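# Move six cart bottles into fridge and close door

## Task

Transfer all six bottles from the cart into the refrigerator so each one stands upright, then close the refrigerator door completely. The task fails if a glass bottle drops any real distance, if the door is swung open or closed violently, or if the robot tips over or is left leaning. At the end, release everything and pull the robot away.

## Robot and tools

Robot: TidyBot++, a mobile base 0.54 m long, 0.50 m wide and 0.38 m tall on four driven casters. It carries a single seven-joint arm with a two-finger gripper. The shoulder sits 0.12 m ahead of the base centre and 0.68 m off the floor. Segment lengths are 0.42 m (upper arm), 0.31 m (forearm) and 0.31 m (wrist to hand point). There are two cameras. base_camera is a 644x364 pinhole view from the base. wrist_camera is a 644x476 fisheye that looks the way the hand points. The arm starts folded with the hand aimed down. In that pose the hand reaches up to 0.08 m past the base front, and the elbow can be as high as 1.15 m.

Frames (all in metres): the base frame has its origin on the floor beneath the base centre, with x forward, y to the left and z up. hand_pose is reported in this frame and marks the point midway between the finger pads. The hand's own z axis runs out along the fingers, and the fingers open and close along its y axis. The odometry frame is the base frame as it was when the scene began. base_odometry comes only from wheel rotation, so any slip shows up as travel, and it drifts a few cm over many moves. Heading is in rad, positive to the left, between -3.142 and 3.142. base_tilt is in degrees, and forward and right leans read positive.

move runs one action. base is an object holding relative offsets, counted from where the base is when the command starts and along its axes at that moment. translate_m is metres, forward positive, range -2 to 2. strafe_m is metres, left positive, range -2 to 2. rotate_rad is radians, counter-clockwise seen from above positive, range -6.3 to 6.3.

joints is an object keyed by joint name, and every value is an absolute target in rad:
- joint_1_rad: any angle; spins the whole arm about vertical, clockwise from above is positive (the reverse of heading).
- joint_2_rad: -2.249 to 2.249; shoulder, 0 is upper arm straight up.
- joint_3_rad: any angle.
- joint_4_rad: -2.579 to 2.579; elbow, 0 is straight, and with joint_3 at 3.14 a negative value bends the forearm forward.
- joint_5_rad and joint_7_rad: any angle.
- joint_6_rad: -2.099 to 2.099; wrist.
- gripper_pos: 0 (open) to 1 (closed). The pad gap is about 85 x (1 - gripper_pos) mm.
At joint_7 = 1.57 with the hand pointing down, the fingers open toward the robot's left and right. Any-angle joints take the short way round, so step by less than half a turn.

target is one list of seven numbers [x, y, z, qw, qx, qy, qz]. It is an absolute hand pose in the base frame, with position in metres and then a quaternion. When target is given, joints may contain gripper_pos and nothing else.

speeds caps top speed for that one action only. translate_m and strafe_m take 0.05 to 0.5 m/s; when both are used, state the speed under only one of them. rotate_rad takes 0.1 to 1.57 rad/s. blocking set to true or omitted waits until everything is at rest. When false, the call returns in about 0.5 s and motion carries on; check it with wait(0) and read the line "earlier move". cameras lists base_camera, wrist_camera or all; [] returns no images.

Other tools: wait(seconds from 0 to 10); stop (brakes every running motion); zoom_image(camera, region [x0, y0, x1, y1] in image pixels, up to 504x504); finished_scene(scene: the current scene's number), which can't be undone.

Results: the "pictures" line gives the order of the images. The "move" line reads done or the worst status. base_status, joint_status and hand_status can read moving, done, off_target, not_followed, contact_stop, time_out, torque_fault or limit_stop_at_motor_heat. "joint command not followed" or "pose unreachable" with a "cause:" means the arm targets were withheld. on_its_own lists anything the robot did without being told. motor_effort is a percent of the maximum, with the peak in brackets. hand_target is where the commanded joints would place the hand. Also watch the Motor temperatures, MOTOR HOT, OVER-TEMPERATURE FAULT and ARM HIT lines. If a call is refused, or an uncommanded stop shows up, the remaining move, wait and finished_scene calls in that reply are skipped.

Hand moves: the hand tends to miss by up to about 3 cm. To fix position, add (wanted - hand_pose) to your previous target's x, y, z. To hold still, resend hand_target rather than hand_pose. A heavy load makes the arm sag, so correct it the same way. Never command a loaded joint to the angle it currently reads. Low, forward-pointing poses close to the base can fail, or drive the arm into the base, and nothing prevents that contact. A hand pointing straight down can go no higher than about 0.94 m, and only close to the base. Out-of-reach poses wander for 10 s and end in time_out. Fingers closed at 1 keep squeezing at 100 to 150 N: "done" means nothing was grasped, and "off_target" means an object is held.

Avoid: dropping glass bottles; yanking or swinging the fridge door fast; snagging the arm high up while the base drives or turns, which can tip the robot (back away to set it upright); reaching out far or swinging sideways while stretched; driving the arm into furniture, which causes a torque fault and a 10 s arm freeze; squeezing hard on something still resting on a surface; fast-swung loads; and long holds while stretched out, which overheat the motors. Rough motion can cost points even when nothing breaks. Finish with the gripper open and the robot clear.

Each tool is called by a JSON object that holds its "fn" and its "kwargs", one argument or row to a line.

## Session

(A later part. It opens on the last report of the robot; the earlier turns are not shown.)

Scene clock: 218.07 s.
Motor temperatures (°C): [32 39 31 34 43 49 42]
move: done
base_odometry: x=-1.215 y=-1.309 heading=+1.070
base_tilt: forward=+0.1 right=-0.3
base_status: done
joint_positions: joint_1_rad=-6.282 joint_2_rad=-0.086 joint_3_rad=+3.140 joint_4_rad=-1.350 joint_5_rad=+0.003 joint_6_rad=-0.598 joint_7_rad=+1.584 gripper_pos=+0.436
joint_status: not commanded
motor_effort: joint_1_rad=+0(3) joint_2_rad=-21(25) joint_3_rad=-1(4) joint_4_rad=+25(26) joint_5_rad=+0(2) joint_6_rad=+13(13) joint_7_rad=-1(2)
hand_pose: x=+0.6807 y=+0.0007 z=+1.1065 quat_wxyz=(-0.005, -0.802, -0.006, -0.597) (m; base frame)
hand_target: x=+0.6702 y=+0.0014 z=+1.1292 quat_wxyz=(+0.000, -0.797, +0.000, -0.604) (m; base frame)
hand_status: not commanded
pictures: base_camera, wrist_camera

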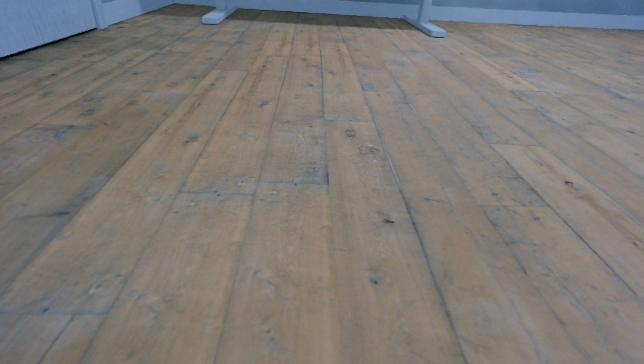

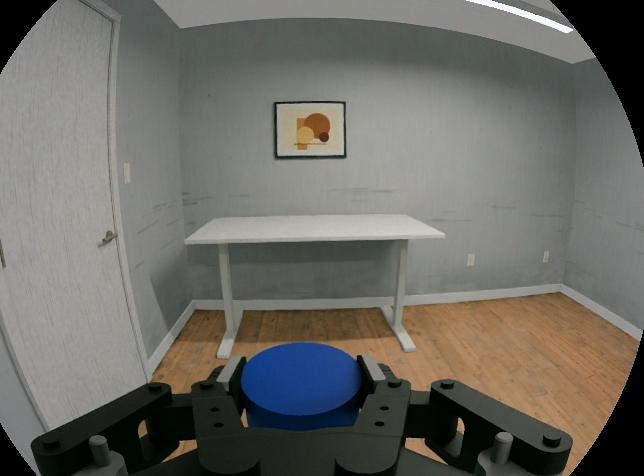

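{"fn": "move", "kwargs": {
  "base": {"translate_m": 0.80, "strafe_m": -0.717, "rotate_rad": -1.59},
  "speeds": {"rotate_rad": 0.8}
}}

Scene clock: 221.80 s.
Motor temperatures (°C): [32 39 31 34 43 49 42]
move: done
base_odometry: x=-0.202 y=-0.952 heading=-0.521
base_tilt: forward=+0.1 right=-0.3
base_status: done
joint_positions: joint_1_rad=-6.282 joint_2_rad=-0.087 joint_3_rad=+3.137 joint_4_rad=-1.350 joint_5_rad=+0.003 joint_6_rad=-0.598 joint_7_rad=+1.584 gripper_pos=+0.436
joint_status: not commanded
motor_effort: joint_1_rad=+0(3) joint_2_rad=-21(24) joint_3_rad=+0(4) joint_4_rad=+26(26) joint_5_rad=+0(2) joint_6_rad=+12(13) joint_7_rad=-1(2)
hand_pose: x=+0.6803 y=+0.0029 z=+1.1070 quat_wxyz=(-0.004, -0.802, -0.007, -0.597) (m; base frame)
hand_target: x=+0.6702 y=+0.0014 z=+1.1292 quat_wxyz=(+0.000, -0.797, +0.000, -0.604) (m; base frame)
hand_status: not commanded
pictures: base_camera, wrist_camera

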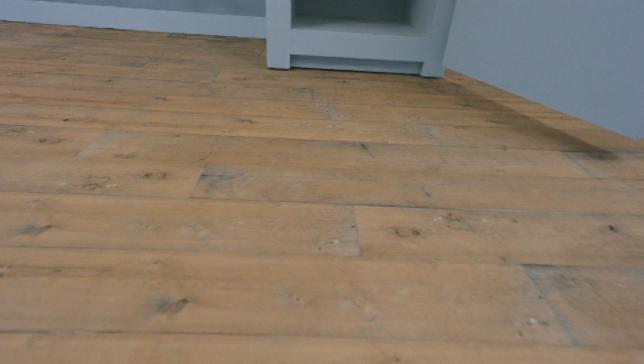

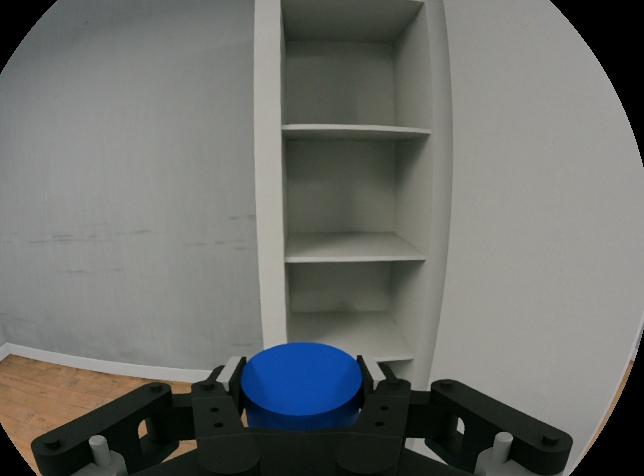

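{"fn": "move", "kwargs": {
  "base": {"translate_m": 0.45, "strafe_m": -0.17, "rotate_rad": 0.03}
}}

Scene clock: 224.87 s.
Motor temperatures (°C): [32 39 31 34 43 49 42]
move: done
base_odometry: x=+0.104 y=-1.323 heading=-0.490
base_tilt: forward=+0.1 right=-0.3
base_status: done
joint_positions: joint_1_rad=-6.284 joint_2_rad=-0.080 joint_3_rad=+3.137 joint_4_rad=-1.349 joint_5_rad=+0.003 joint_6_rad=-0.600 joint_7_rad=+1.584 gripper_pos=+0.436
joint_status: not commanded
motor_effort: joint_1_rad=-1(2) joint_2_rad=-21(26) joint_3_rad=+0(3) joint_4_rad=+25(27) joint_5_rad=+1(1) joint_6_rad=+12(13) joint_7_rad=-1(2)
hand_pose: x=+0.6829 y=+0.0041 z=+1.1036 quat_wxyz=(-0.004, -0.804, -0.008, -0.595) (m; base frame)
hand_target: x=+0.6702 y=+0.0014 z=+1.1292 quat_wxyz=(+0.000, -0.797, +0.000, -0.604) (m; base frame)
hand_status: not commanded
pictures: base_camera, wrist_camera

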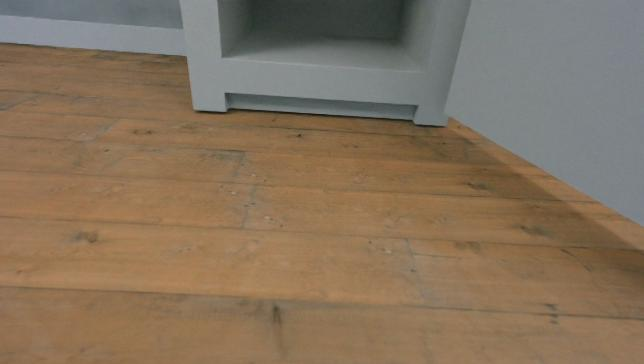

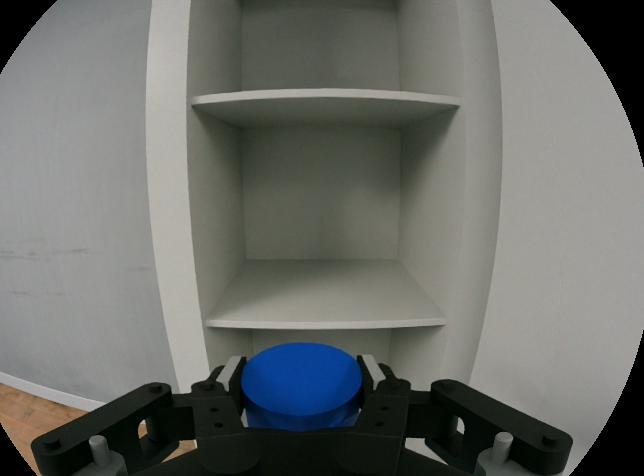

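{"fn": "move", "kwargs": {
  "base": {"translate_m": 0.3},
  "speeds": {"translate_m": 0.3},
  "joints": {"joint_1_rad": 0.285, "joint_2_rad": 0.03, "joint_4_rad": -1.22, "joint_6_rad": -0.50}
}}

Scene clock: 228.53 s.
Motor temperatures (°C): [32 39 31 34 43 49 42]
move: off_target
base_odometry: x=+0.368 y=-1.465 heading=-0.491
base_tilt: forward=+0.1 right=-0.3
base_status: done
joint_positions: joint_1_rad=-6.016 joint_2_rad=+0.040 joint_3_rad=+3.141 joint_4_rad=-1.271 joint_5_rad=+0.003 joint_6_rad=-0.580 joint_7_rad=+1.584 gripper_pos=+0.436
joint_status: joint_4_rad off_target (ended at -1.271, target -1.220); the others done
motor_effort: joint_1_rad=+0(3) joint_2_rad=-26(30) joint_3_rad=-1(2) joint_4_rad=+25(27) joint_5_rad=+0(1) joint_6_rad=+12(14) joint_7_rad=-1(2)
hand_pose: x=+0.7133 y=-0.1617 z=+1.0853 quat_wxyz=(-0.083, -0.804, +0.102, -0.580) (m; base frame)
hand_target: x=+0.7117 y=-0.1723 z=+1.1460 quat_wxyz=(-0.091, -0.760, +0.109, -0.635) (m; base frame)
hand_status: not commanded
pictures: base_camera, wrist_camera

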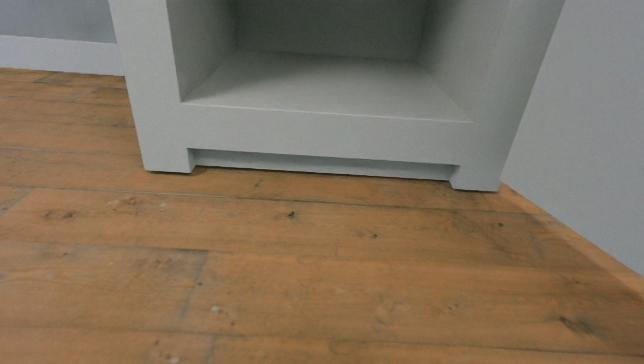

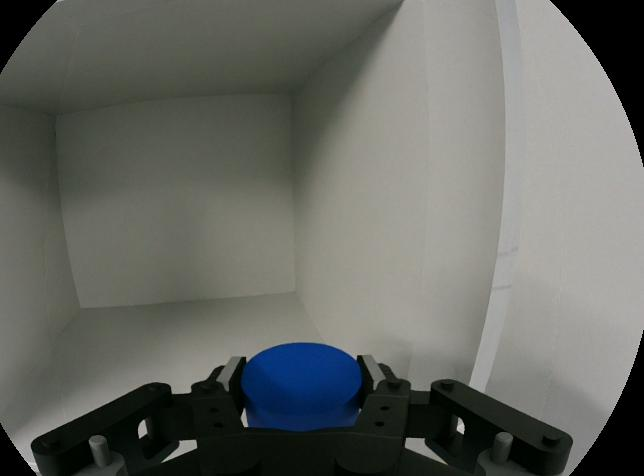

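{"fn": "move", "kwargs": {
  "base": {"translate_m": 0.26},
  "speeds": {"translate_m": 0.2}
}}

Scene clock: 230.83 s.
Motor temperatures (°C): [31 39 31 34 43 49 42]
move: done
base_odometry: x=+0.598 y=-1.588 heading=-0.491
base_tilt: forward=+0.1 right=-0.3
base_status: done
joint_positions: joint_1_rad=-6.015 joint_2_rad=+0.041 joint_3_rad=+3.141 joint_4_rad=-1.269 joint_5_rad=+0.003 joint_6_rad=-0.580 joint_7_rad=+1.584 gripper_pos=+0.436
joint_status: not commanded
motor_effort: joint_1_rad=+0(3) joint_2_rad=-26(30) joint_3_rad=-1(3) joint_4_rad=+26(26) joint_5_rad=+0(1) joint_6_rad=+12(13) joint_7_rad=-1(2)
hand_pose: x=+0.7140 y=-0.1624 z=+1.0856 quat_wxyz=(-0.083, -0.804, +0.102, -0.580) (m; base frame)
hand_target: x=+0.7117 y=-0.1723 z=+1.1460 quat_wxyz=(-0.091, -0.760, +0.109, -0.635) (m; base frame)
hand_status: not commanded
pictures: base_camera, wrist_camera

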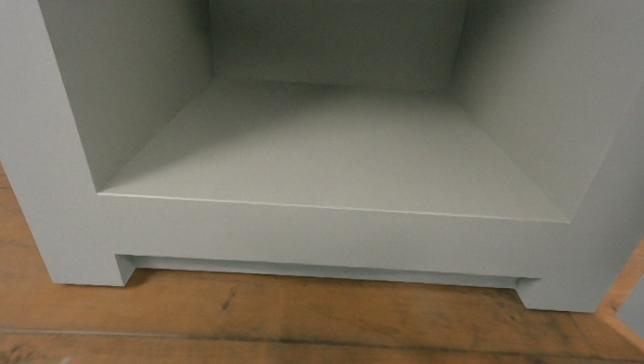

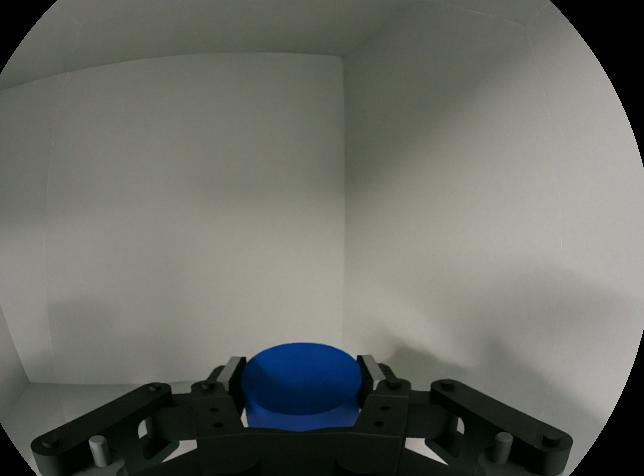

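{"fn": "move", "kwargs": {
  "joints": {"joint_2_rad": 0.015, "joint_4_rad": -1.37, "joint_6_rad": -0.39},
  "cameras": []
}}

{"fn": "move", "kwargs": {
  "joints": {"joint_2_rad": 0.015, "joint_4_rad": -1.40, "joint_6_rad": -0.37},
  "cameras": ["wrist_camera"]
}}

Scene clock: 232.50 s.
Motor temperatures (°C): [31 39 31 34 43 49 42]
move: done
base_odometry: x=+0.598 y=-1.588 heading=-0.491
base_tilt: forward=+0.1 right=-0.3
base_status: not commanded
joint_positions: joint_1_rad=-6.015 joint_2_rad=+0.039 joint_3_rad=+3.141 joint_4_rad=-1.373 joint_5_rad=+0.003 joint_6_rad=-0.478 joint_7_rad=+1.584 gripper_pos=+0.436
joint_status: all done
motor_effort: joint_1_rad=+0(1) joint_2_rad=-26(28) joint_3_rad=-1(1) joint_4_rad=+25(27) joint_5_rad=+0(1) joint_6_rad=+12(13) joint_7_rad=-1(2)
hand_pose: x=+0.7195 y=-0.1638 z=+1.0542 quat_wxyz=(-0.083, -0.804, +0.102, -0.580) (m; base frame)
hand_target: x=+0.7145 y=-0.1731 z=+1.0975 quat_wxyz=(-0.090, -0.768, +0.110, -0.625) (m; base frame)
hand_status: not commanded
pictures: none
No camera images: "cameras" was empty.

Scene clock: 233.13 s.
Motor temperatures (°C): [31 39 31 34 43 49 42]
move: done
base_odometry: x=+0.598 y=-1.588 heading=-0.491
base_tilt: forward=+0.1 right=-0.3
base_status: not commanded
joint_positions: joint_1_rad=-6.015 joint_2_rad=+0.039 joint_3_rad=+3.141 joint_4_rad=-1.397 joint_5_rad=+0.003 joint_6_rad=-0.453 joint_7_rad=+1.584 gripper_pos=+0.436
joint_status: all done
motor_effort: joint_1_rad=-1(1) joint_2_rad=-26(27) joint_3_rad=-1(1) joint_4_rad=+25(27) joint_5_rad=+1(1) joint_6_rad=+12(13) joint_7_rad=-1(2)
hand_pose: x=+0.7206 y=-0.1641 z=+1.0476 quat_wxyz=(-0.083, -0.803, +0.102, -0.581) (m; base frame)
hand_target: x=+0.7154 y=-0.1733 z=+1.0851 quat_wxyz=(-0.089, -0.771, +0.111, -0.621) (m; base frame)
hand_status: not commanded
pictures: wrist_camera

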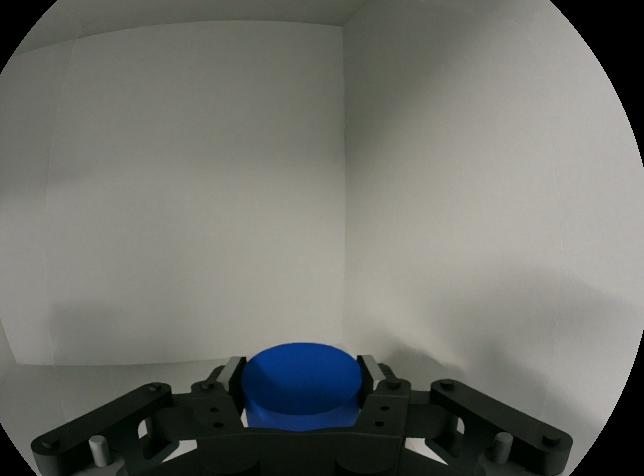

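{"fn": "move", "kwargs": {
  "joints": {"joint_2_rad": 0.015, "joint_4_rad": -1.425, "joint_6_rad": -0.355},
  "cameras": []
}}

{"fn": "move", "kwargs": {
  "joints": {"joint_2_rad": 0.015, "joint_4_rad": -1.45, "joint_6_rad": -0.342},
  "cameras": []
}}

Scene clock: 234.03 s.
Motor temperatures (°C): [31 39 31 34 43 49 42]
move: done
base_odometry: x=+0.598 y=-1.588 heading=-0.491
base_tilt: forward=+0.1 right=-0.3
base_status: not commanded
joint_positions: joint_1_rad=-6.015 joint_2_rad=+0.033 joint_3_rad=+3.141 joint_4_rad=-1.413 joint_5_rad=+0.003 joint_6_rad=-0.431 joint_7_rad=+1.584 gripper_pos=+0.436
joint_status: all done
motor_effort: joint_1_rad=-1(1) joint_2_rad=-24(26) joint_3_rad=-1(1) joint_4_rad=+24(26) joint_5_rad=+1(1) joint_6_rad=+11(12) joint_7_rad=-1(1)
hand_pose: x=+0.7199 y=-0.1639 z=+1.0476 quat_wxyz=(-0.084, -0.800, +0.102, -0.585) (m; base frame)
hand_target: x=+0.7158 y=-0.1734 z=+1.0743 quat_wxyz=(-0.089, -0.774, +0.111, -0.617) (m; base frame)
hand_status: not commanded
pictures: none
No camera images: "cameras" was empty.

Scene clock: 234.63 s.
Motor temperatures (°C): [31 39 31 34 43 49 42]
move: done
base_odometry: x=+0.598 y=-1.588 heading=-0.491
base_tilt: forward=+0.1 right=-0.3
base_status: not commanded
joint_positions: joint_1_rad=-6.015 joint_2_rad=+0.027 joint_3_rad=+3.141 joint_4_rad=-1.429 joint_5_rad=+0.003 joint_6_rad=-0.410 joint_7_rad=+1.584 gripper_pos=+0.436
joint_status: all done
motor_effort: joint_1_rad=+0(0) joint_2_rad=-23(24) joint_3_rad=+0(1) joint_4_rad=+23(25) joint_5_rad=+1(1) joint_6_rad=+10(12) joint_7_rad=-1(1)
hand_pose: x=+0.7188 y=-0.1636 z=+1.0476 quat_wxyz=(-0.084, -0.797, +0.101, -0.589) (m; base frame)
hand_target: x=+0.7159 y=-0.1735 z=+1.0629 quat_wxyz=(-0.088, -0.778, +0.111, -0.613) (m; base frame)
hand_status: not commanded
pictures: none
No camera images: "cameras" was empty.

{"fn": "move", "kwargs": {
  "joints": {"gripper_pos": 0.3},
  "cameras": ["wrist_camera"]
}}

Scene clock: 235.63 s.
Motor temperatures (°C): [31 39 31 34 43 49 42]
move: done
base_odometry: x=+0.598 y=-1.588 heading=-0.491
base_tilt: forward=+0.1 right=-0.3
base_status: not commanded
joint_positions: joint_1_rad=-6.015 joint_2_rad=+0.027 joint_3_rad=+3.141 joint_4_rad=-1.429 joint_5_rad=+0.003 joint_6_rad=-0.407 joint_7_rad=+1.584 gripper_pos=+0.300
joint_status: all done
motor_effort: joint_1_rad=-1(1) joint_2_rad=-23(24) joint_3_rad=-1(1) joint_4_rad=+23(24) joint_5_rad=+1(1) joint_6_rad=+10(11) joint_7_rad=-1(1)
hand_pose: x=+0.7188 y=-0.1636 z=+1.0488 quat_wxyz=(-0.085, -0.796, +0.101, -0.591) (m; base frame)
hand_target: x=+0.7159 y=-0.1735 z=+1.0629 quat_wxyz=(-0.088, -0.778, +0.111, -0.613) (m; base frame)
hand_status: not commanded
pictures: wrist_camera

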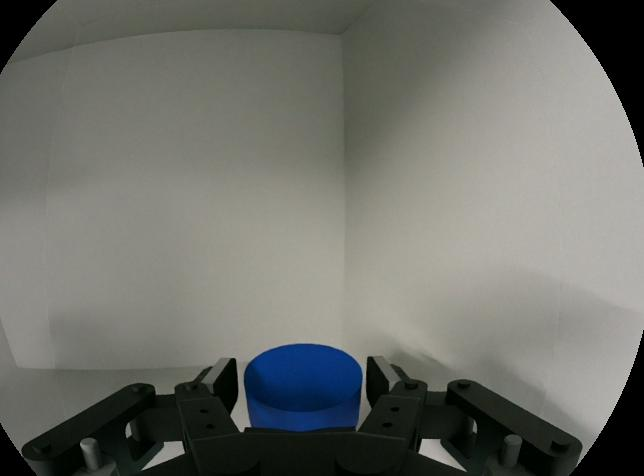

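{"fn": "move", "kwargs": {
  "base": {"translate_m": -0.145, "strafe_m": 0.04},
  "speeds": {"translate_m": 0.12},
  "cameras": ["wrist_camera"]
}}

{"fn": "move", "kwargs": {
  "base": {"translate_m": -0.45},
  "joints": {"joint_1_rad": 0.0, "joint_2_rad": -0.25, "joint_4_rad": -1.558, "joint_6_rad": -0.52},
  "cameras": ["wrist_camera"]
}}

{"fn": "move", "kwargs": {
  "base": {"translate_m": -0.63, "strafe_m": 0.06, "rotate_rad": -1.08}
}}

Scene clock: 238.10 s.
Motor temperatures (°C): [31 39 31 34 43 49 42]
move: done
base_odometry: x=+0.489 y=-1.484 heading=-0.491
base_tilt: forward=+0.1 right=-0.3
base_status: done
joint_positions: joint_1_rad=-6.015 joint_2_rad=+0.012 joint_3_rad=+3.141 joint_4_rad=-1.429 joint_5_rad=+0.003 joint_6_rad=-0.406 joint_7_rad=+1.584 gripper_pos=+0.300
joint_status: not commanded
motor_effort: joint_1_rad=+0(2) joint_2_rad=-22(29) joint_3_rad=+0(2) joint_4_rad=+22(23) joint_5_rad=+0(1) joint_6_rad=+9(10) joint_7_rad=-1(2)
hand_pose: x=+0.7134 y=-0.1621 z=+1.0581 quat_wxyz=(-0.086, -0.791, +0.101, -0.597) (m; base frame)
hand_target: x=+0.7159 y=-0.1735 z=+1.0629 quat_wxyz=(-0.088, -0.778, +0.111, -0.613) (m; base frame)
hand_status: not commanded
pictures: wrist_camera

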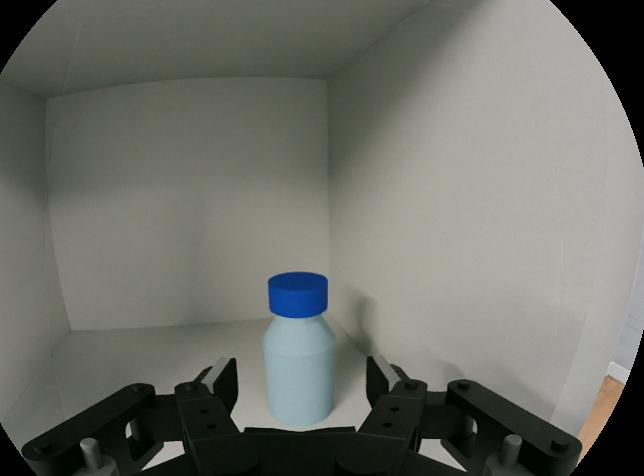

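Scene clock: 240.27 s.
Motor temperatures (°C): [31 39 31 34 43 49 42]
move: done
base_odometry: x=+0.092 y=-1.271 heading=-0.492
base_tilt: forward=+0.1 right=-0.3
base_status: done
joint_positions: joint_1_rad=-6.261 joint_2_rad=-0.261 joint_3_rad=+3.138 joint_4_rad=-1.533 joint_5_rad=+0.003 joint_6_rad=-0.456 joint_7_rad=+1.584 gripper_pos=+0.300
joint_status: all done
motor_effort: joint_1_rad=-1(2) joint_2_rad=-12(27) joint_3_rad=-1(2) joint_4_rad=+21(24) joint_5_rad=+0(1) joint_6_rad=+9(10) joint_7_rad=-1(2)
hand_pose: x=+0.6181 y=-0.0080 z=+1.1322 quat_wxyz=(-0.012, -0.760, +0.001, -0.649) (m; base frame)
hand_target: x=+0.6195 y=+0.0013 z=+1.0920 quat_wxyz=(+0.000, -0.792, +0.000, -0.611) (m; base frame)
hand_status: not commanded
pictures: wrist_camera

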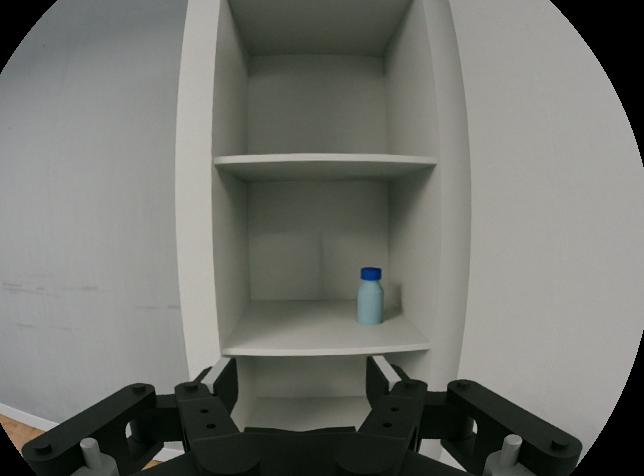

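Scene clock: 242.93 s.
Motor temperatures (°C): [31 39 31 34 43 49 42]
move: done
base_odometry: x=-0.435 y=-0.921 heading=-1.573
base_tilt: forward=+0.1 right=-0.3
base_status: done
joint_positions: joint_1_rad=-6.266 joint_2_rad=-0.254 joint_3_rad=+3.142 joint_4_rad=-1.536 joint_5_rad=+0.003 joint_6_rad=-0.456 joint_7_rad=+1.584 gripper_pos=+0.300
joint_status: not commanded
motor_effort: joint_1_rad=-1(2) joint_2_rad=-12(15) joint_3_rad=-1(3) joint_4_rad=+22(23) joint_5_rad=+0(1) joint_6_rad=+9(10) joint_7_rad=-1(2)
hand_pose: x=+0.6217 y=-0.0080 z=+1.1267 quat_wxyz=(-0.011, -0.764, +0.001, -0.645) (m; base frame)
hand_target: x=+0.6195 y=+0.0013 z=+1.0920 quat_wxyz=(+0.000, -0.792, +0.000, -0.611) (m; base frame)
hand_status: not commanded
pictures: base_camera, wrist_camera

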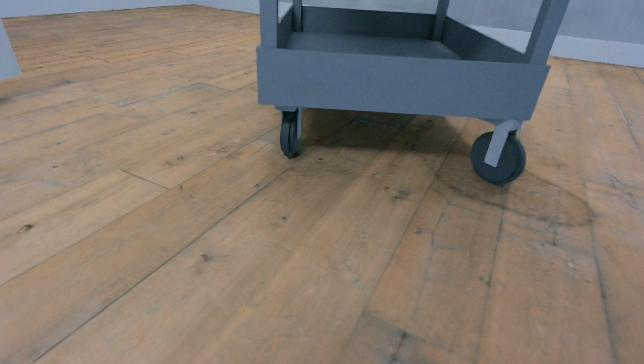

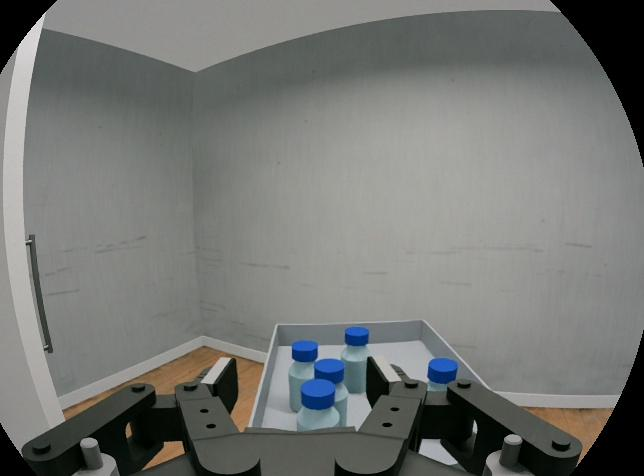

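{"fn": "move", "kwargs": {
  "joints": {"joint_2_rad": -0.205, "joint_4_rad": -2.035, "joint_6_rad": -0.005},
  "cameras": ["wrist_camera"]
}}

Scene clock: 245.27 s.
Motor temperatures (°C): [31 39 31 34 43 49 42]
move: done
base_odometry: x=-0.435 y=-0.921 heading=-1.573
base_tilt: forward=+0.1 right=-0.3
base_status: not commanded
joint_positions: joint_1_rad=-6.266 joint_2_rad=-0.226 joint_3_rad=+3.142 joint_4_rad=-2.012 joint_5_rad=+0.003 joint_6_rad=-0.075 joint_7_rad=+1.584 gripper_pos=+0.300
joint_status: all done
motor_effort: joint_1_rad=+0(1) joint_2_rad=-13(15) joint_3_rad=-1(1) joint_4_rad=+22(25) joint_5_rad=+0(1) joint_6_rad=+9(11) joint_7_rad=-1(2)
hand_pose: x=+0.6300 y=-0.0078 z=+0.9359 quat_wxyz=(-0.010, -0.802, +0.001, -0.598) (m; base frame)
hand_target: x=+0.6377 y=+0.0013 z=+0.9319 quat_wxyz=(+0.000, -0.794, +0.000, -0.608) (m; base frame)
hand_status: not commanded
pictures: wrist_camera

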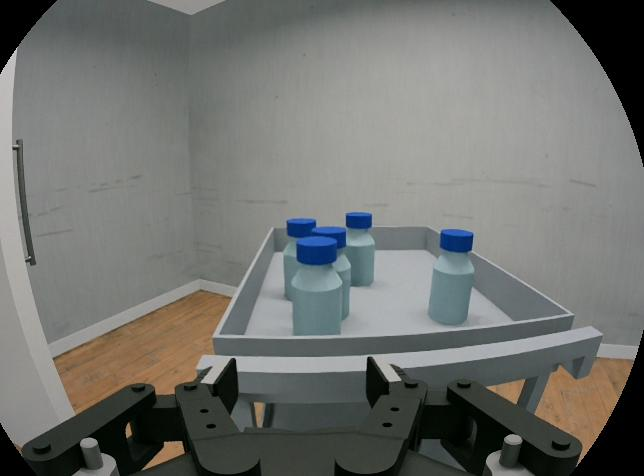

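{"fn": "move", "kwargs": {
  "base": {"translate_m": 0.19, "strafe_m": -0.018},
  "speeds": {"translate_m": 0.15}
}}

Scene clock: 248.07 s.
Motor temperatures (°C): [31 39 31 34 43 49 42]
move: done
base_odometry: x=-0.454 y=-1.111 heading=-1.573
base_tilt: forward=+0.1 right=-0.3
base_status: done
joint_positions: joint_1_rad=-6.266 joint_2_rad=-0.218 joint_3_rad=+3.142 joint_4_rad=-2.013 joint_5_rad=+0.003 joint_6_rad=-0.072 joint_7_rad=+1.584 gripper_pos=+0.300
joint_status: not commanded
motor_effort: joint_1_rad=+0(1) joint_2_rad=-13(16) joint_3_rad=+0(1) joint_4_rad=+22(23) joint_5_rad=+1(1) joint_6_rad=+9(10) joint_7_rad=-1(2)
hand_pose: x=+0.6322 y=-0.0078 z=+0.9324 quat_wxyz=(-0.010, -0.803, +0.001, -0.595) (m; base frame)
hand_target: x=+0.6377 y=+0.0013 z=+0.9319 quat_wxyz=(+0.000, -0.794, +0.000, -0.608) (m; base frame)
hand_status: not commanded
pictures: base_camera, wrist_camera

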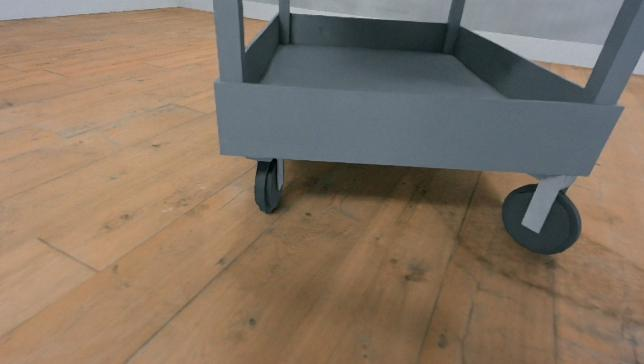

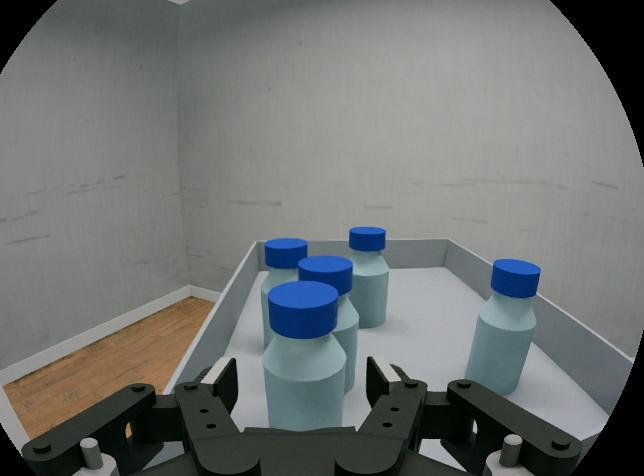

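{"fn": "move", "kwargs": {
  "base": {"translate_m": 0.098},
  "speeds": {"translate_m": 0.1},
  "cameras": ["wrist_camera"]
}}

Scene clock: 249.90 s.
Motor temperatures (°C): [31 39 31 34 43 49 42]
move: done
base_odometry: x=-0.454 y=-1.209 heading=-1.573
base_tilt: forward=+0.0 right=-0.3
base_status: done
joint_positions: joint_1_rad=-6.266 joint_2_rad=-0.215 joint_3_rad=+3.142 joint_4_rad=-2.013 joint_5_rad=+0.003 joint_6_rad=-0.071 joint_7_rad=+1.584 gripper_pos=+0.300
joint_status: not commanded
motor_effort: joint_1_rad=-1(1) joint_2_rad=-14(16) joint_3_rad=+0(1) joint_4_rad=+22(23) joint_5_rad=+0(1) joint_6_rad=+9(10) joint_7_rad=-1(2)
hand_pose: x=+0.6331 y=-0.0078 z=+0.9305 quat_wxyz=(-0.010, -0.804, +0.001, -0.594) (m; base frame)
hand_target: x=+0.6377 y=+0.0013 z=+0.9319 quat_wxyz=(+0.000, -0.794, +0.000, -0.608) (m; base frame)
hand_status: not commanded
pictures: wrist_camera

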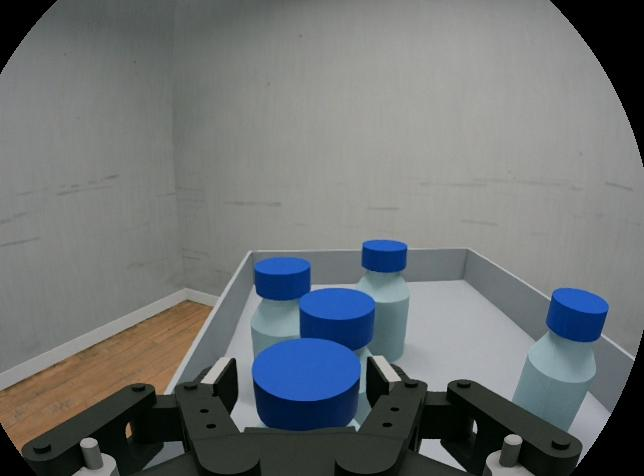

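{"fn": "move", "kwargs": {
  "base": {"translate_m": 0.015, "strafe_m": -0.003},
  "speeds": {"translate_m": 0.06},
  "joints": {"joint_4_rad": -2.052, "joint_6_rad": 0.01},
  "cameras": ["wrist_camera"]
}}

{"fn": "move", "kwargs": {
  "joints": {"gripper_pos": 0.42},
  "cameras": ["wrist_camera"]
}}

{"fn": "move", "kwargs": {
  "joints": {"gripper_pos": 0.6},
  "cameras": ["wrist_camera"]
}}

Scene clock: 251.03 s.
Motor temperatures (°C): [31 39 31 34 43 49 42]
move: done
base_odometry: x=-0.457 y=-1.225 heading=-1.573
base_tilt: forward=+0.1 right=-0.3
base_status: done
joint_positions: joint_1_rad=-6.266 joint_2_rad=-0.210 joint_3_rad=+3.142 joint_4_rad=-2.030 joint_5_rad=+0.003 joint_6_rad=-0.055 joint_7_rad=+1.584 gripper_pos=+0.300
joint_status: all done
motor_effort: joint_1_rad=+0(1) joint_2_rad=-14(16) joint_3_rad=+0(2) joint_4_rad=+22(23) joint_5_rad=+0(1) joint_6_rad=+9(10) joint_7_rad=-2(2)
hand_pose: x=+0.6327 y=-0.0078 z=+0.9224 quat_wxyz=(-0.010, -0.806, +0.001, -0.592) (m; base frame)
hand_target: x=+0.6361 y=+0.0013 z=+0.9261 quat_wxyz=(+0.000, -0.795, +0.000, -0.607) (m; base frame)
hand_status: not commanded
pictures: wrist_camera

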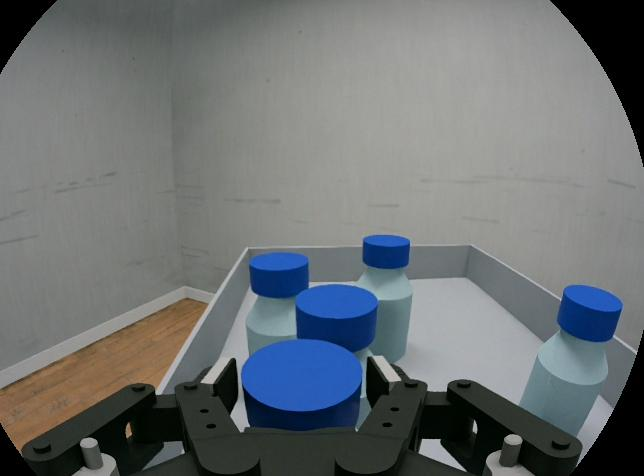

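Scene clock: 251.57 s.
Motor temperatures (°C): [31 39 31 34 43 49 42]
move: done
base_odometry: x=-0.457 y=-1.225 heading=-1.573
base_tilt: forward=+0.1 right=-0.3
base_status: not commanded
joint_positions: joint_1_rad=-6.266 joint_2_rad=-0.210 joint_3_rad=+3.142 joint_4_rad=-2.030 joint_5_rad=+0.003 joint_6_rad=-0.055 joint_7_rad=+1.584 gripper_pos=+0.413
joint_status: all done
motor_effort: joint_1_rad=+0(1) joint_2_rad=-13(14) joint_3_rad=+0(1) joint_4_rad=+22(22) joint_5_rad=+0(1) joint_6_rad=+10(10) joint_7_rad=-1(1)
hand_pose: x=+0.6327 y=-0.0078 z=+0.9225 quat_wxyz=(-0.010, -0.806, +0.001, -0.592) (m; base frame)
hand_target: x=+0.6361 y=+0.0013 z=+0.9261 quat_wxyz=(+0.000, -0.795, +0.000, -0.607) (m; base frame)
hand_status: not commanded
pictures: wrist_camera

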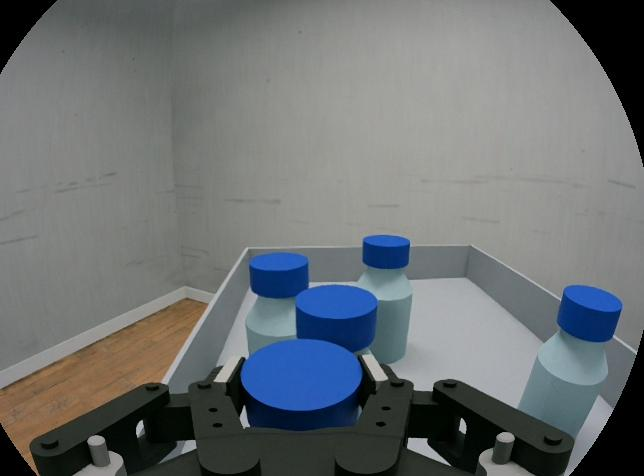

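Scene clock: 252.17 s.
Motor temperatures (°C): [31 39 31 34 43 49 42]
move: off_target
base_odometry: x=-0.457 y=-1.225 heading=-1.573
base_tilt: forward=+0.0 right=-0.3
base_status: not commanded
joint_positions: joint_1_rad=-6.266 joint_2_rad=-0.210 joint_3_rad=+3.142 joint_4_rad=-2.031 joint_5_rad=+0.003 joint_6_rad=-0.054 joint_7_rad=+1.584 gripper_pos=+0.437
joint_status: gripper_pos off_target (ended at +0.437, target +0.600)
motor_effort: joint_1_rad=+0(1) joint_2_rad=-13(14) joint_3_rad=+0(1) joint_4_rad=+22(23) joint_5_rad=+1(1) joint_6_rad=+9(10) joint_7_rad=-1(1)
hand_pose: x=+0.6328 y=-0.0078 z=+0.9227 quat_wxyz=(-0.010, -0.806, +0.001, -0.592) (m; base frame)
hand_target: x=+0.6361 y=+0.0013 z=+0.9261 quat_wxyz=(+0.000, -0.795, +0.000, -0.607) (m; base frame)
hand_status: not commanded
pictures: wrist_camera

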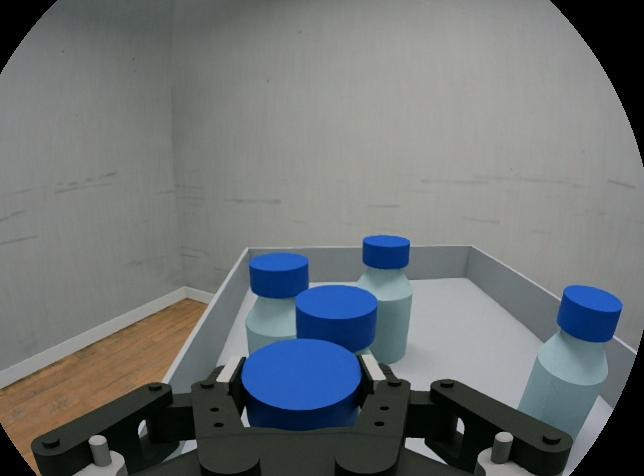

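{"fn": "move", "kwargs": {
  "joints": {"joint_2_rad": -0.25, "joint_4_rad": -1.558, "joint_6_rad": -0.52, "gripper_pos": 0.75},
  "cameras": ["wrist_camera"]
}}

{"fn": "move", "kwargs": {
  "base": {"translate_m": -0.25},
  "joints": {"joint_2_rad": -0.10, "joint_4_rad": -1.304, "joint_6_rad": -0.64},
  "cameras": ["wrist_camera"]
}}

Scene clock: 254.63 s.
Motor temperatures (°C): [31 39 31 34 43 49 42]
move: off_target
base_odometry: x=-0.457 y=-1.225 heading=-1.573
base_tilt: forward=+0.1 right=-0.3
base_status: not commanded
joint_positions: joint_1_rad=-6.266 joint_2_rad=-0.220 joint_3_rad=+3.142 joint_4_rad=-1.611 joint_5_rad=+0.003 joint_6_rad=-0.475 joint_7_rad=+1.584 gripper_pos=+0.437
joint_status: joint_4_rad off_target (ended at -1.611, target -1.558); gripper_pos off_target (ended at +0.437, target +0.750); the others done
motor_effort: joint_1_rad=+0(1) joint_2_rad=-17(20) joint_3_rad=+0(1) joint_4_rad=+26(29) joint_5_rad=+0(1) joint_6_rad=+12(14) joint_7_rad=-1(2)
hand_pose: x=+0.6341 y=-0.0082 z=+1.0585 quat_wxyz=(-0.010, -0.803, +0.001, -0.596) (m; base frame)
hand_target: x=+0.6195 y=+0.0013 z=+1.0920 quat_wxyz=(+0.000, -0.792, +0.000, -0.611) (m; base frame)
hand_status: not commanded
pictures: wrist_camera

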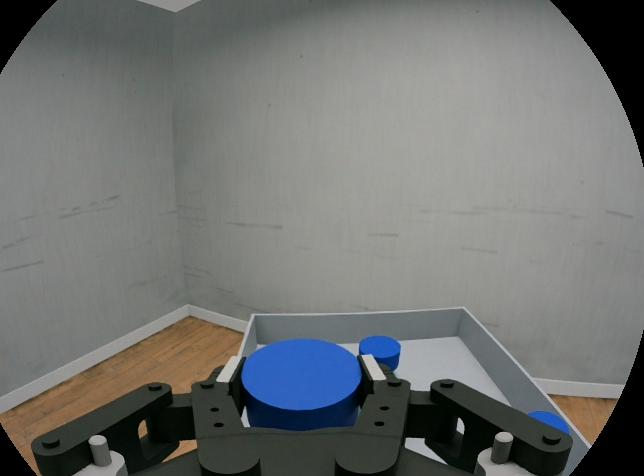

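Scene clock: 256.60 s.
Motor temperatures (°C): [31 39 31 34 43 49 42]
move: off_target
base_odometry: x=-0.457 y=-0.974 heading=-1.573
base_tilt: forward=+0.1 right=-0.3
base_status: done
joint_positions: joint_1_rad=-6.267 joint_2_rad=-0.100 joint_3_rad=+3.142 joint_4_rad=-1.358 joint_5_rad=+0.003 joint_6_rad=-0.598 joint_7_rad=+1.584 gripper_pos=+0.437
joint_status: joint_4_rad off_target (ended at -1.358, target -1.304); the others done
motor_effort: joint_1_rad=+0(1) joint_2_rad=-22(23) joint_3_rad=-1(2) joint_4_rad=+26(28) joint_5_rad=+1(1) joint_6_rad=+13(14) joint_7_rad=-1(2)
hand_pose: x=+0.6746 y=-0.0083 z=+1.1099 quat_wxyz=(-0.010, -0.800, +0.001, -0.600) (m; base frame)
hand_target: x=+0.6702 y=+0.0013 z=+1.1292 quat_wxyz=(+0.000, -0.797, +0.000, -0.604) (m; base frame)
hand_status: not commanded
pictures: wrist_camera

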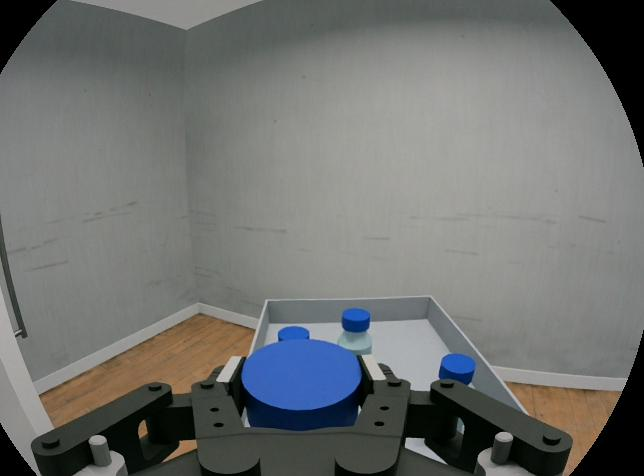

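{"fn": "move", "kwargs": {
  "base": {"translate_m": 0.285, "strafe_m": 0.547, "rotate_rad": 1.082},
  "speeds": {"strafe_m": 0.3},
  "joints": {"joint_1_rad": 0.095, "joint_2_rad": 0.03, "joint_4_rad": -1.22, "joint_6_rad": -0.50}
}}

Scene clock: 260.03 s.
Motor temperatures (°C): [31 39 31 34 43 49 42]
move: off_target
base_odometry: x=+0.090 y=-1.260 heading=-0.489
base_tilt: forward=+0.1 right=-0.3
base_status: done
joint_positions: joint_1_rad=-6.195 joint_2_rad=+0.052 joint_3_rad=+3.136 joint_4_rad=-1.272 joint_5_rad=+0.003 joint_6_rad=-0.568 joint_7_rad=+1.584 gripper_pos=+0.437
joint_status: joint_4_rad off_target (ended at -1.272, target -1.220); the others done
motor_effort: joint_1_rad=+0(5) joint_2_rad=-28(32) joint_3_rad=-1(5) joint_4_rad=+27(28) joint_5_rad=+0(2) joint_6_rad=+13(14) joint_7_rad=-1(2)
hand_pose: x=+0.7391 y=-0.0508 z=+1.0805 quat_wxyz=(-0.029, -0.811, +0.028, -0.584) (m; base frame)
hand_target: x=+0.7336 y=-0.0572 z=+1.1460 quat_wxyz=(-0.031, -0.767, +0.036, -0.640) (m; base frame)
hand_status: not commanded
pictures: base_camera, wrist_camera

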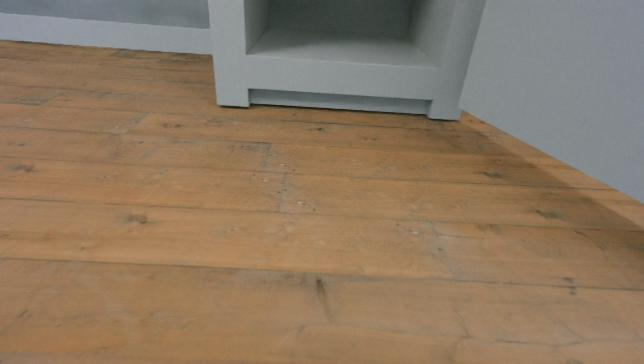

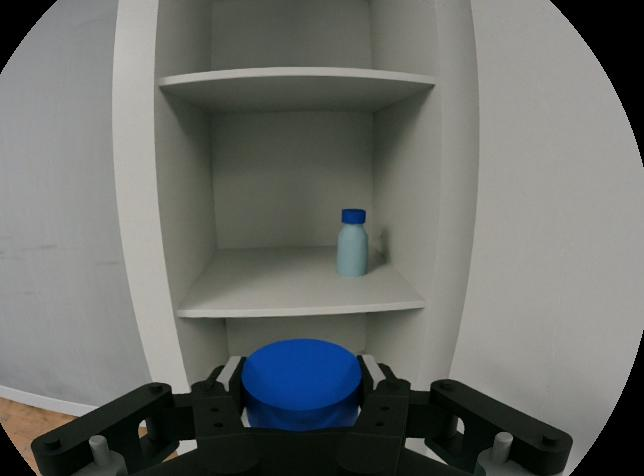

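{"fn": "move", "kwargs": {
  "base": {"translate_m": 0.30, "strafe_m": -0.041},
  "speeds": {"translate_m": 0.3}
}}

Scene clock: 262.67 s.
Motor temperatures (°C): [31 39 31 34 43 49 42]
move: done
base_odometry: x=+0.335 y=-1.437 heading=-0.488
base_tilt: forward=+0.1 right=-0.3
base_status: done
joint_positions: joint_1_rad=-6.195 joint_2_rad=+0.048 joint_3_rad=+3.136 joint_4_rad=-1.270 joint_5_rad=+0.003 joint_6_rad=-0.568 joint_7_rad=+1.584 gripper_pos=+0.437
joint_status: not commanded
motor_effort: joint_1_rad=+0(2) joint_2_rad=-28(32) joint_3_rad=+0(2) joint_4_rad=+26(27) joint_5_rad=+0(1) joint_6_rad=+13(13) joint_7_rad=-2(2)
hand_pose: x=+0.7376 y=-0.0506 z=+1.0837 quat_wxyz=(-0.029, -0.809, +0.028, -0.586) (m; base frame)
hand_target: x=+0.7336 y=-0.0572 z=+1.1460 quat_wxyz=(-0.031, -0.767, +0.036, -0.640) (m; base frame)
hand_status: not commanded
pictures: base_camera, wrist_camera

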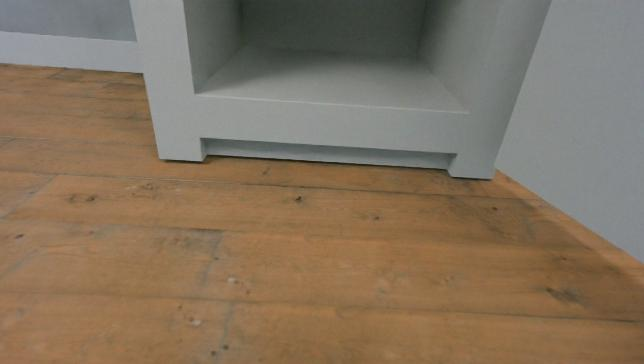

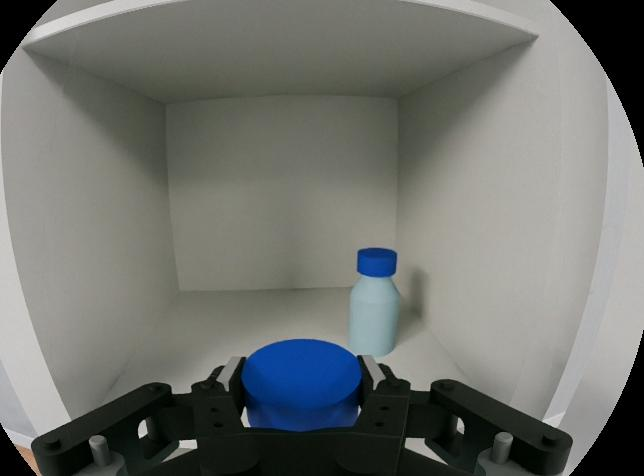

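{"fn": "move", "kwargs": {
  "base": {"translate_m": 0.27},
  "speeds": {"translate_m": 0.2},
  "cameras": ["wrist_camera"]
}}

{"fn": "move", "kwargs": {
  "joints": {"joint_2_rad": 0.015, "joint_4_rad": -1.39, "joint_6_rad": -0.38},
  "cameras": []
}}

{"fn": "move", "kwargs": {
  "joints": {"joint_2_rad": 0.01, "joint_4_rad": -1.43, "joint_6_rad": -0.355},
  "cameras": []
}}

{"fn": "move", "kwargs": {
  "joints": {"joint_2_rad": 0.01, "joint_4_rad": -1.45, "joint_6_rad": -0.345},
  "cameras": ["wrist_camera"]
}}

Scene clock: 265.17 s.
Motor temperatures (°C): [31 39 31 34 43 49 42]
move: done
base_odometry: x=+0.574 y=-1.564 heading=-0.489
base_tilt: forward=+0.1 right=-0.3
base_status: done
joint_positions: joint_1_rad=-6.195 joint_2_rad=+0.047 joint_3_rad=+3.137 joint_4_rad=-1.270 joint_5_rad=+0.003 joint_6_rad=-0.568 joint_7_rad=+1.584 gripper_pos=+0.437
joint_status: not commanded
motor_effort: joint_1_rad=+0(3) joint_2_rad=-27(31) joint_3_rad=-1(3) joint_4_rad=+26(28) joint_5_rad=+0(1) joint_6_rad=+12(14) joint_7_rad=-1(2)
hand_pose: x=+0.7371 y=-0.0508 z=+1.0848 quat_wxyz=(-0.029, -0.809, +0.028, -0.587) (m; base frame)
hand_target: x=+0.7336 y=-0.0572 z=+1.1460 quat_wxyz=(-0.031, -0.767, +0.036, -0.640) (m; base frame)
hand_status: not commanded
pictures: wrist_camera

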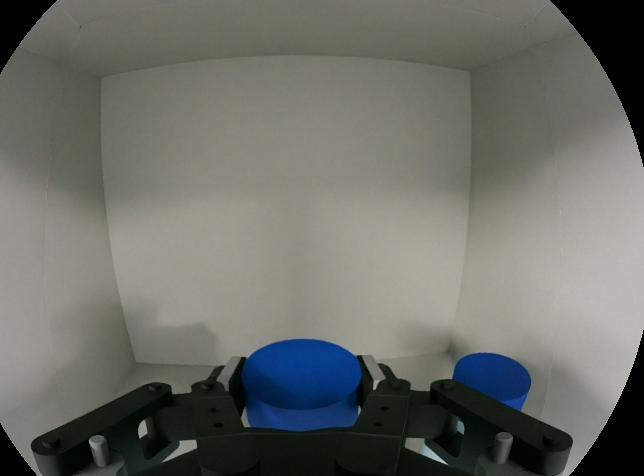

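Scene clock: 266.27 s.
Motor temperatures (°C): [31 39 31 34 43 49 42]
move: done
base_odometry: x=+0.574 y=-1.564 heading=-0.489
base_tilt: forward=+0.1 right=-0.3
base_status: not commanded
joint_positions: joint_1_rad=-6.195 joint_2_rad=+0.042 joint_3_rad=+3.137 joint_4_rad=-1.385 joint_5_rad=+0.003 joint_6_rad=-0.468 joint_7_rad=+1.584 gripper_pos=+0.437
joint_status: all done
motor_effort: joint_1_rad=+0(1) joint_2_rad=-26(29) joint_3_rad=-1(1) joint_4_rad=+25(28) joint_5_rad=+0(1) joint_6_rad=+12(14) joint_7_rad=-1(1)
hand_pose: x=+0.7408 y=-0.0510 z=+1.0476 quat_wxyz=(-0.029, -0.812, +0.028, -0.583) (m; base frame)
hand_target: x=+0.7369 y=-0.0575 z=+1.0882 quat_wxyz=(-0.030, -0.778, +0.037, -0.627) (m; base frame)
hand_status: not commanded
pictures: none
No camera images: "cameras" was empty.

Scene clock: 266.93 s.
Motor temperatures (°C): [31 39 31 34 43 49 42]
move: done
base_odometry: x=+0.574 y=-1.564 heading=-0.489
base_tilt: forward=+0.1 right=-0.3
base_status: not commanded
joint_positions: joint_1_rad=-6.195 joint_2_rad=+0.031 joint_3_rad=+3.137 joint_4_rad=-1.416 joint_5_rad=+0.003 joint_6_rad=-0.430 joint_7_rad=+1.584 gripper_pos=+0.437
joint_status: all done
motor_effort: joint_1_rad=+0(0) joint_2_rad=-25(27) joint_3_rad=+0(1) joint_4_rad=+24(25) joint_5_rad=+1(1) joint_6_rad=+11(12) joint_7_rad=-1(1)
hand_pose: x=+0.7387 y=-0.0507 z=+1.0474 quat_wxyz=(-0.030, -0.806, +0.028, -0.590) (m; base frame)
hand_target: x=+0.7357 y=-0.0574 z=+1.0744 quat_wxyz=(-0.030, -0.781, +0.037, -0.623) (m; base frame)
hand_status: not commanded
pictures: none
No camera images: "cameras" was empty.

Scene clock: 267.50 s.
Motor temperatures (°C): [31 39 31 34 43 49 42]
move: done
base_odometry: x=+0.574 y=-1.564 heading=-0.489
base_tilt: forward=+0.1 right=-0.3
base_status: not commanded
joint_positions: joint_1_rad=-6.195 joint_2_rad=+0.026 joint_3_rad=+3.137 joint_4_rad=-1.429 joint_5_rad=+0.003 joint_6_rad=-0.413 joint_7_rad=+1.584 gripper_pos=+0.437
joint_status: all done
motor_effort: joint_1_rad=+0(0) joint_2_rad=-24(25) joint_3_rad=+0(1) joint_4_rad=+23(24) joint_5_rad=+0(1) joint_6_rad=+10(11) joint_7_rad=-1(1)
hand_pose: x=+0.7378 y=-0.0506 z=+1.0475 quat_wxyz=(-0.030, -0.804, +0.028, -0.594) (m; base frame)
hand_target: x=+0.7358 y=-0.0574 z=+1.0651 quat_wxyz=(-0.029, -0.784, +0.037, -0.619) (m; base frame)
hand_status: not commanded
pictures: wrist_camera

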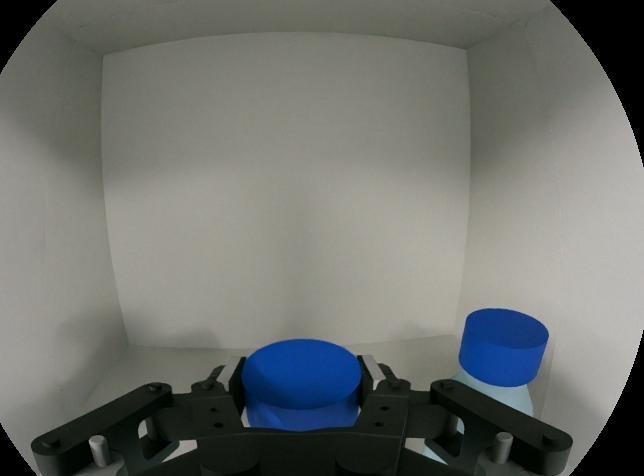

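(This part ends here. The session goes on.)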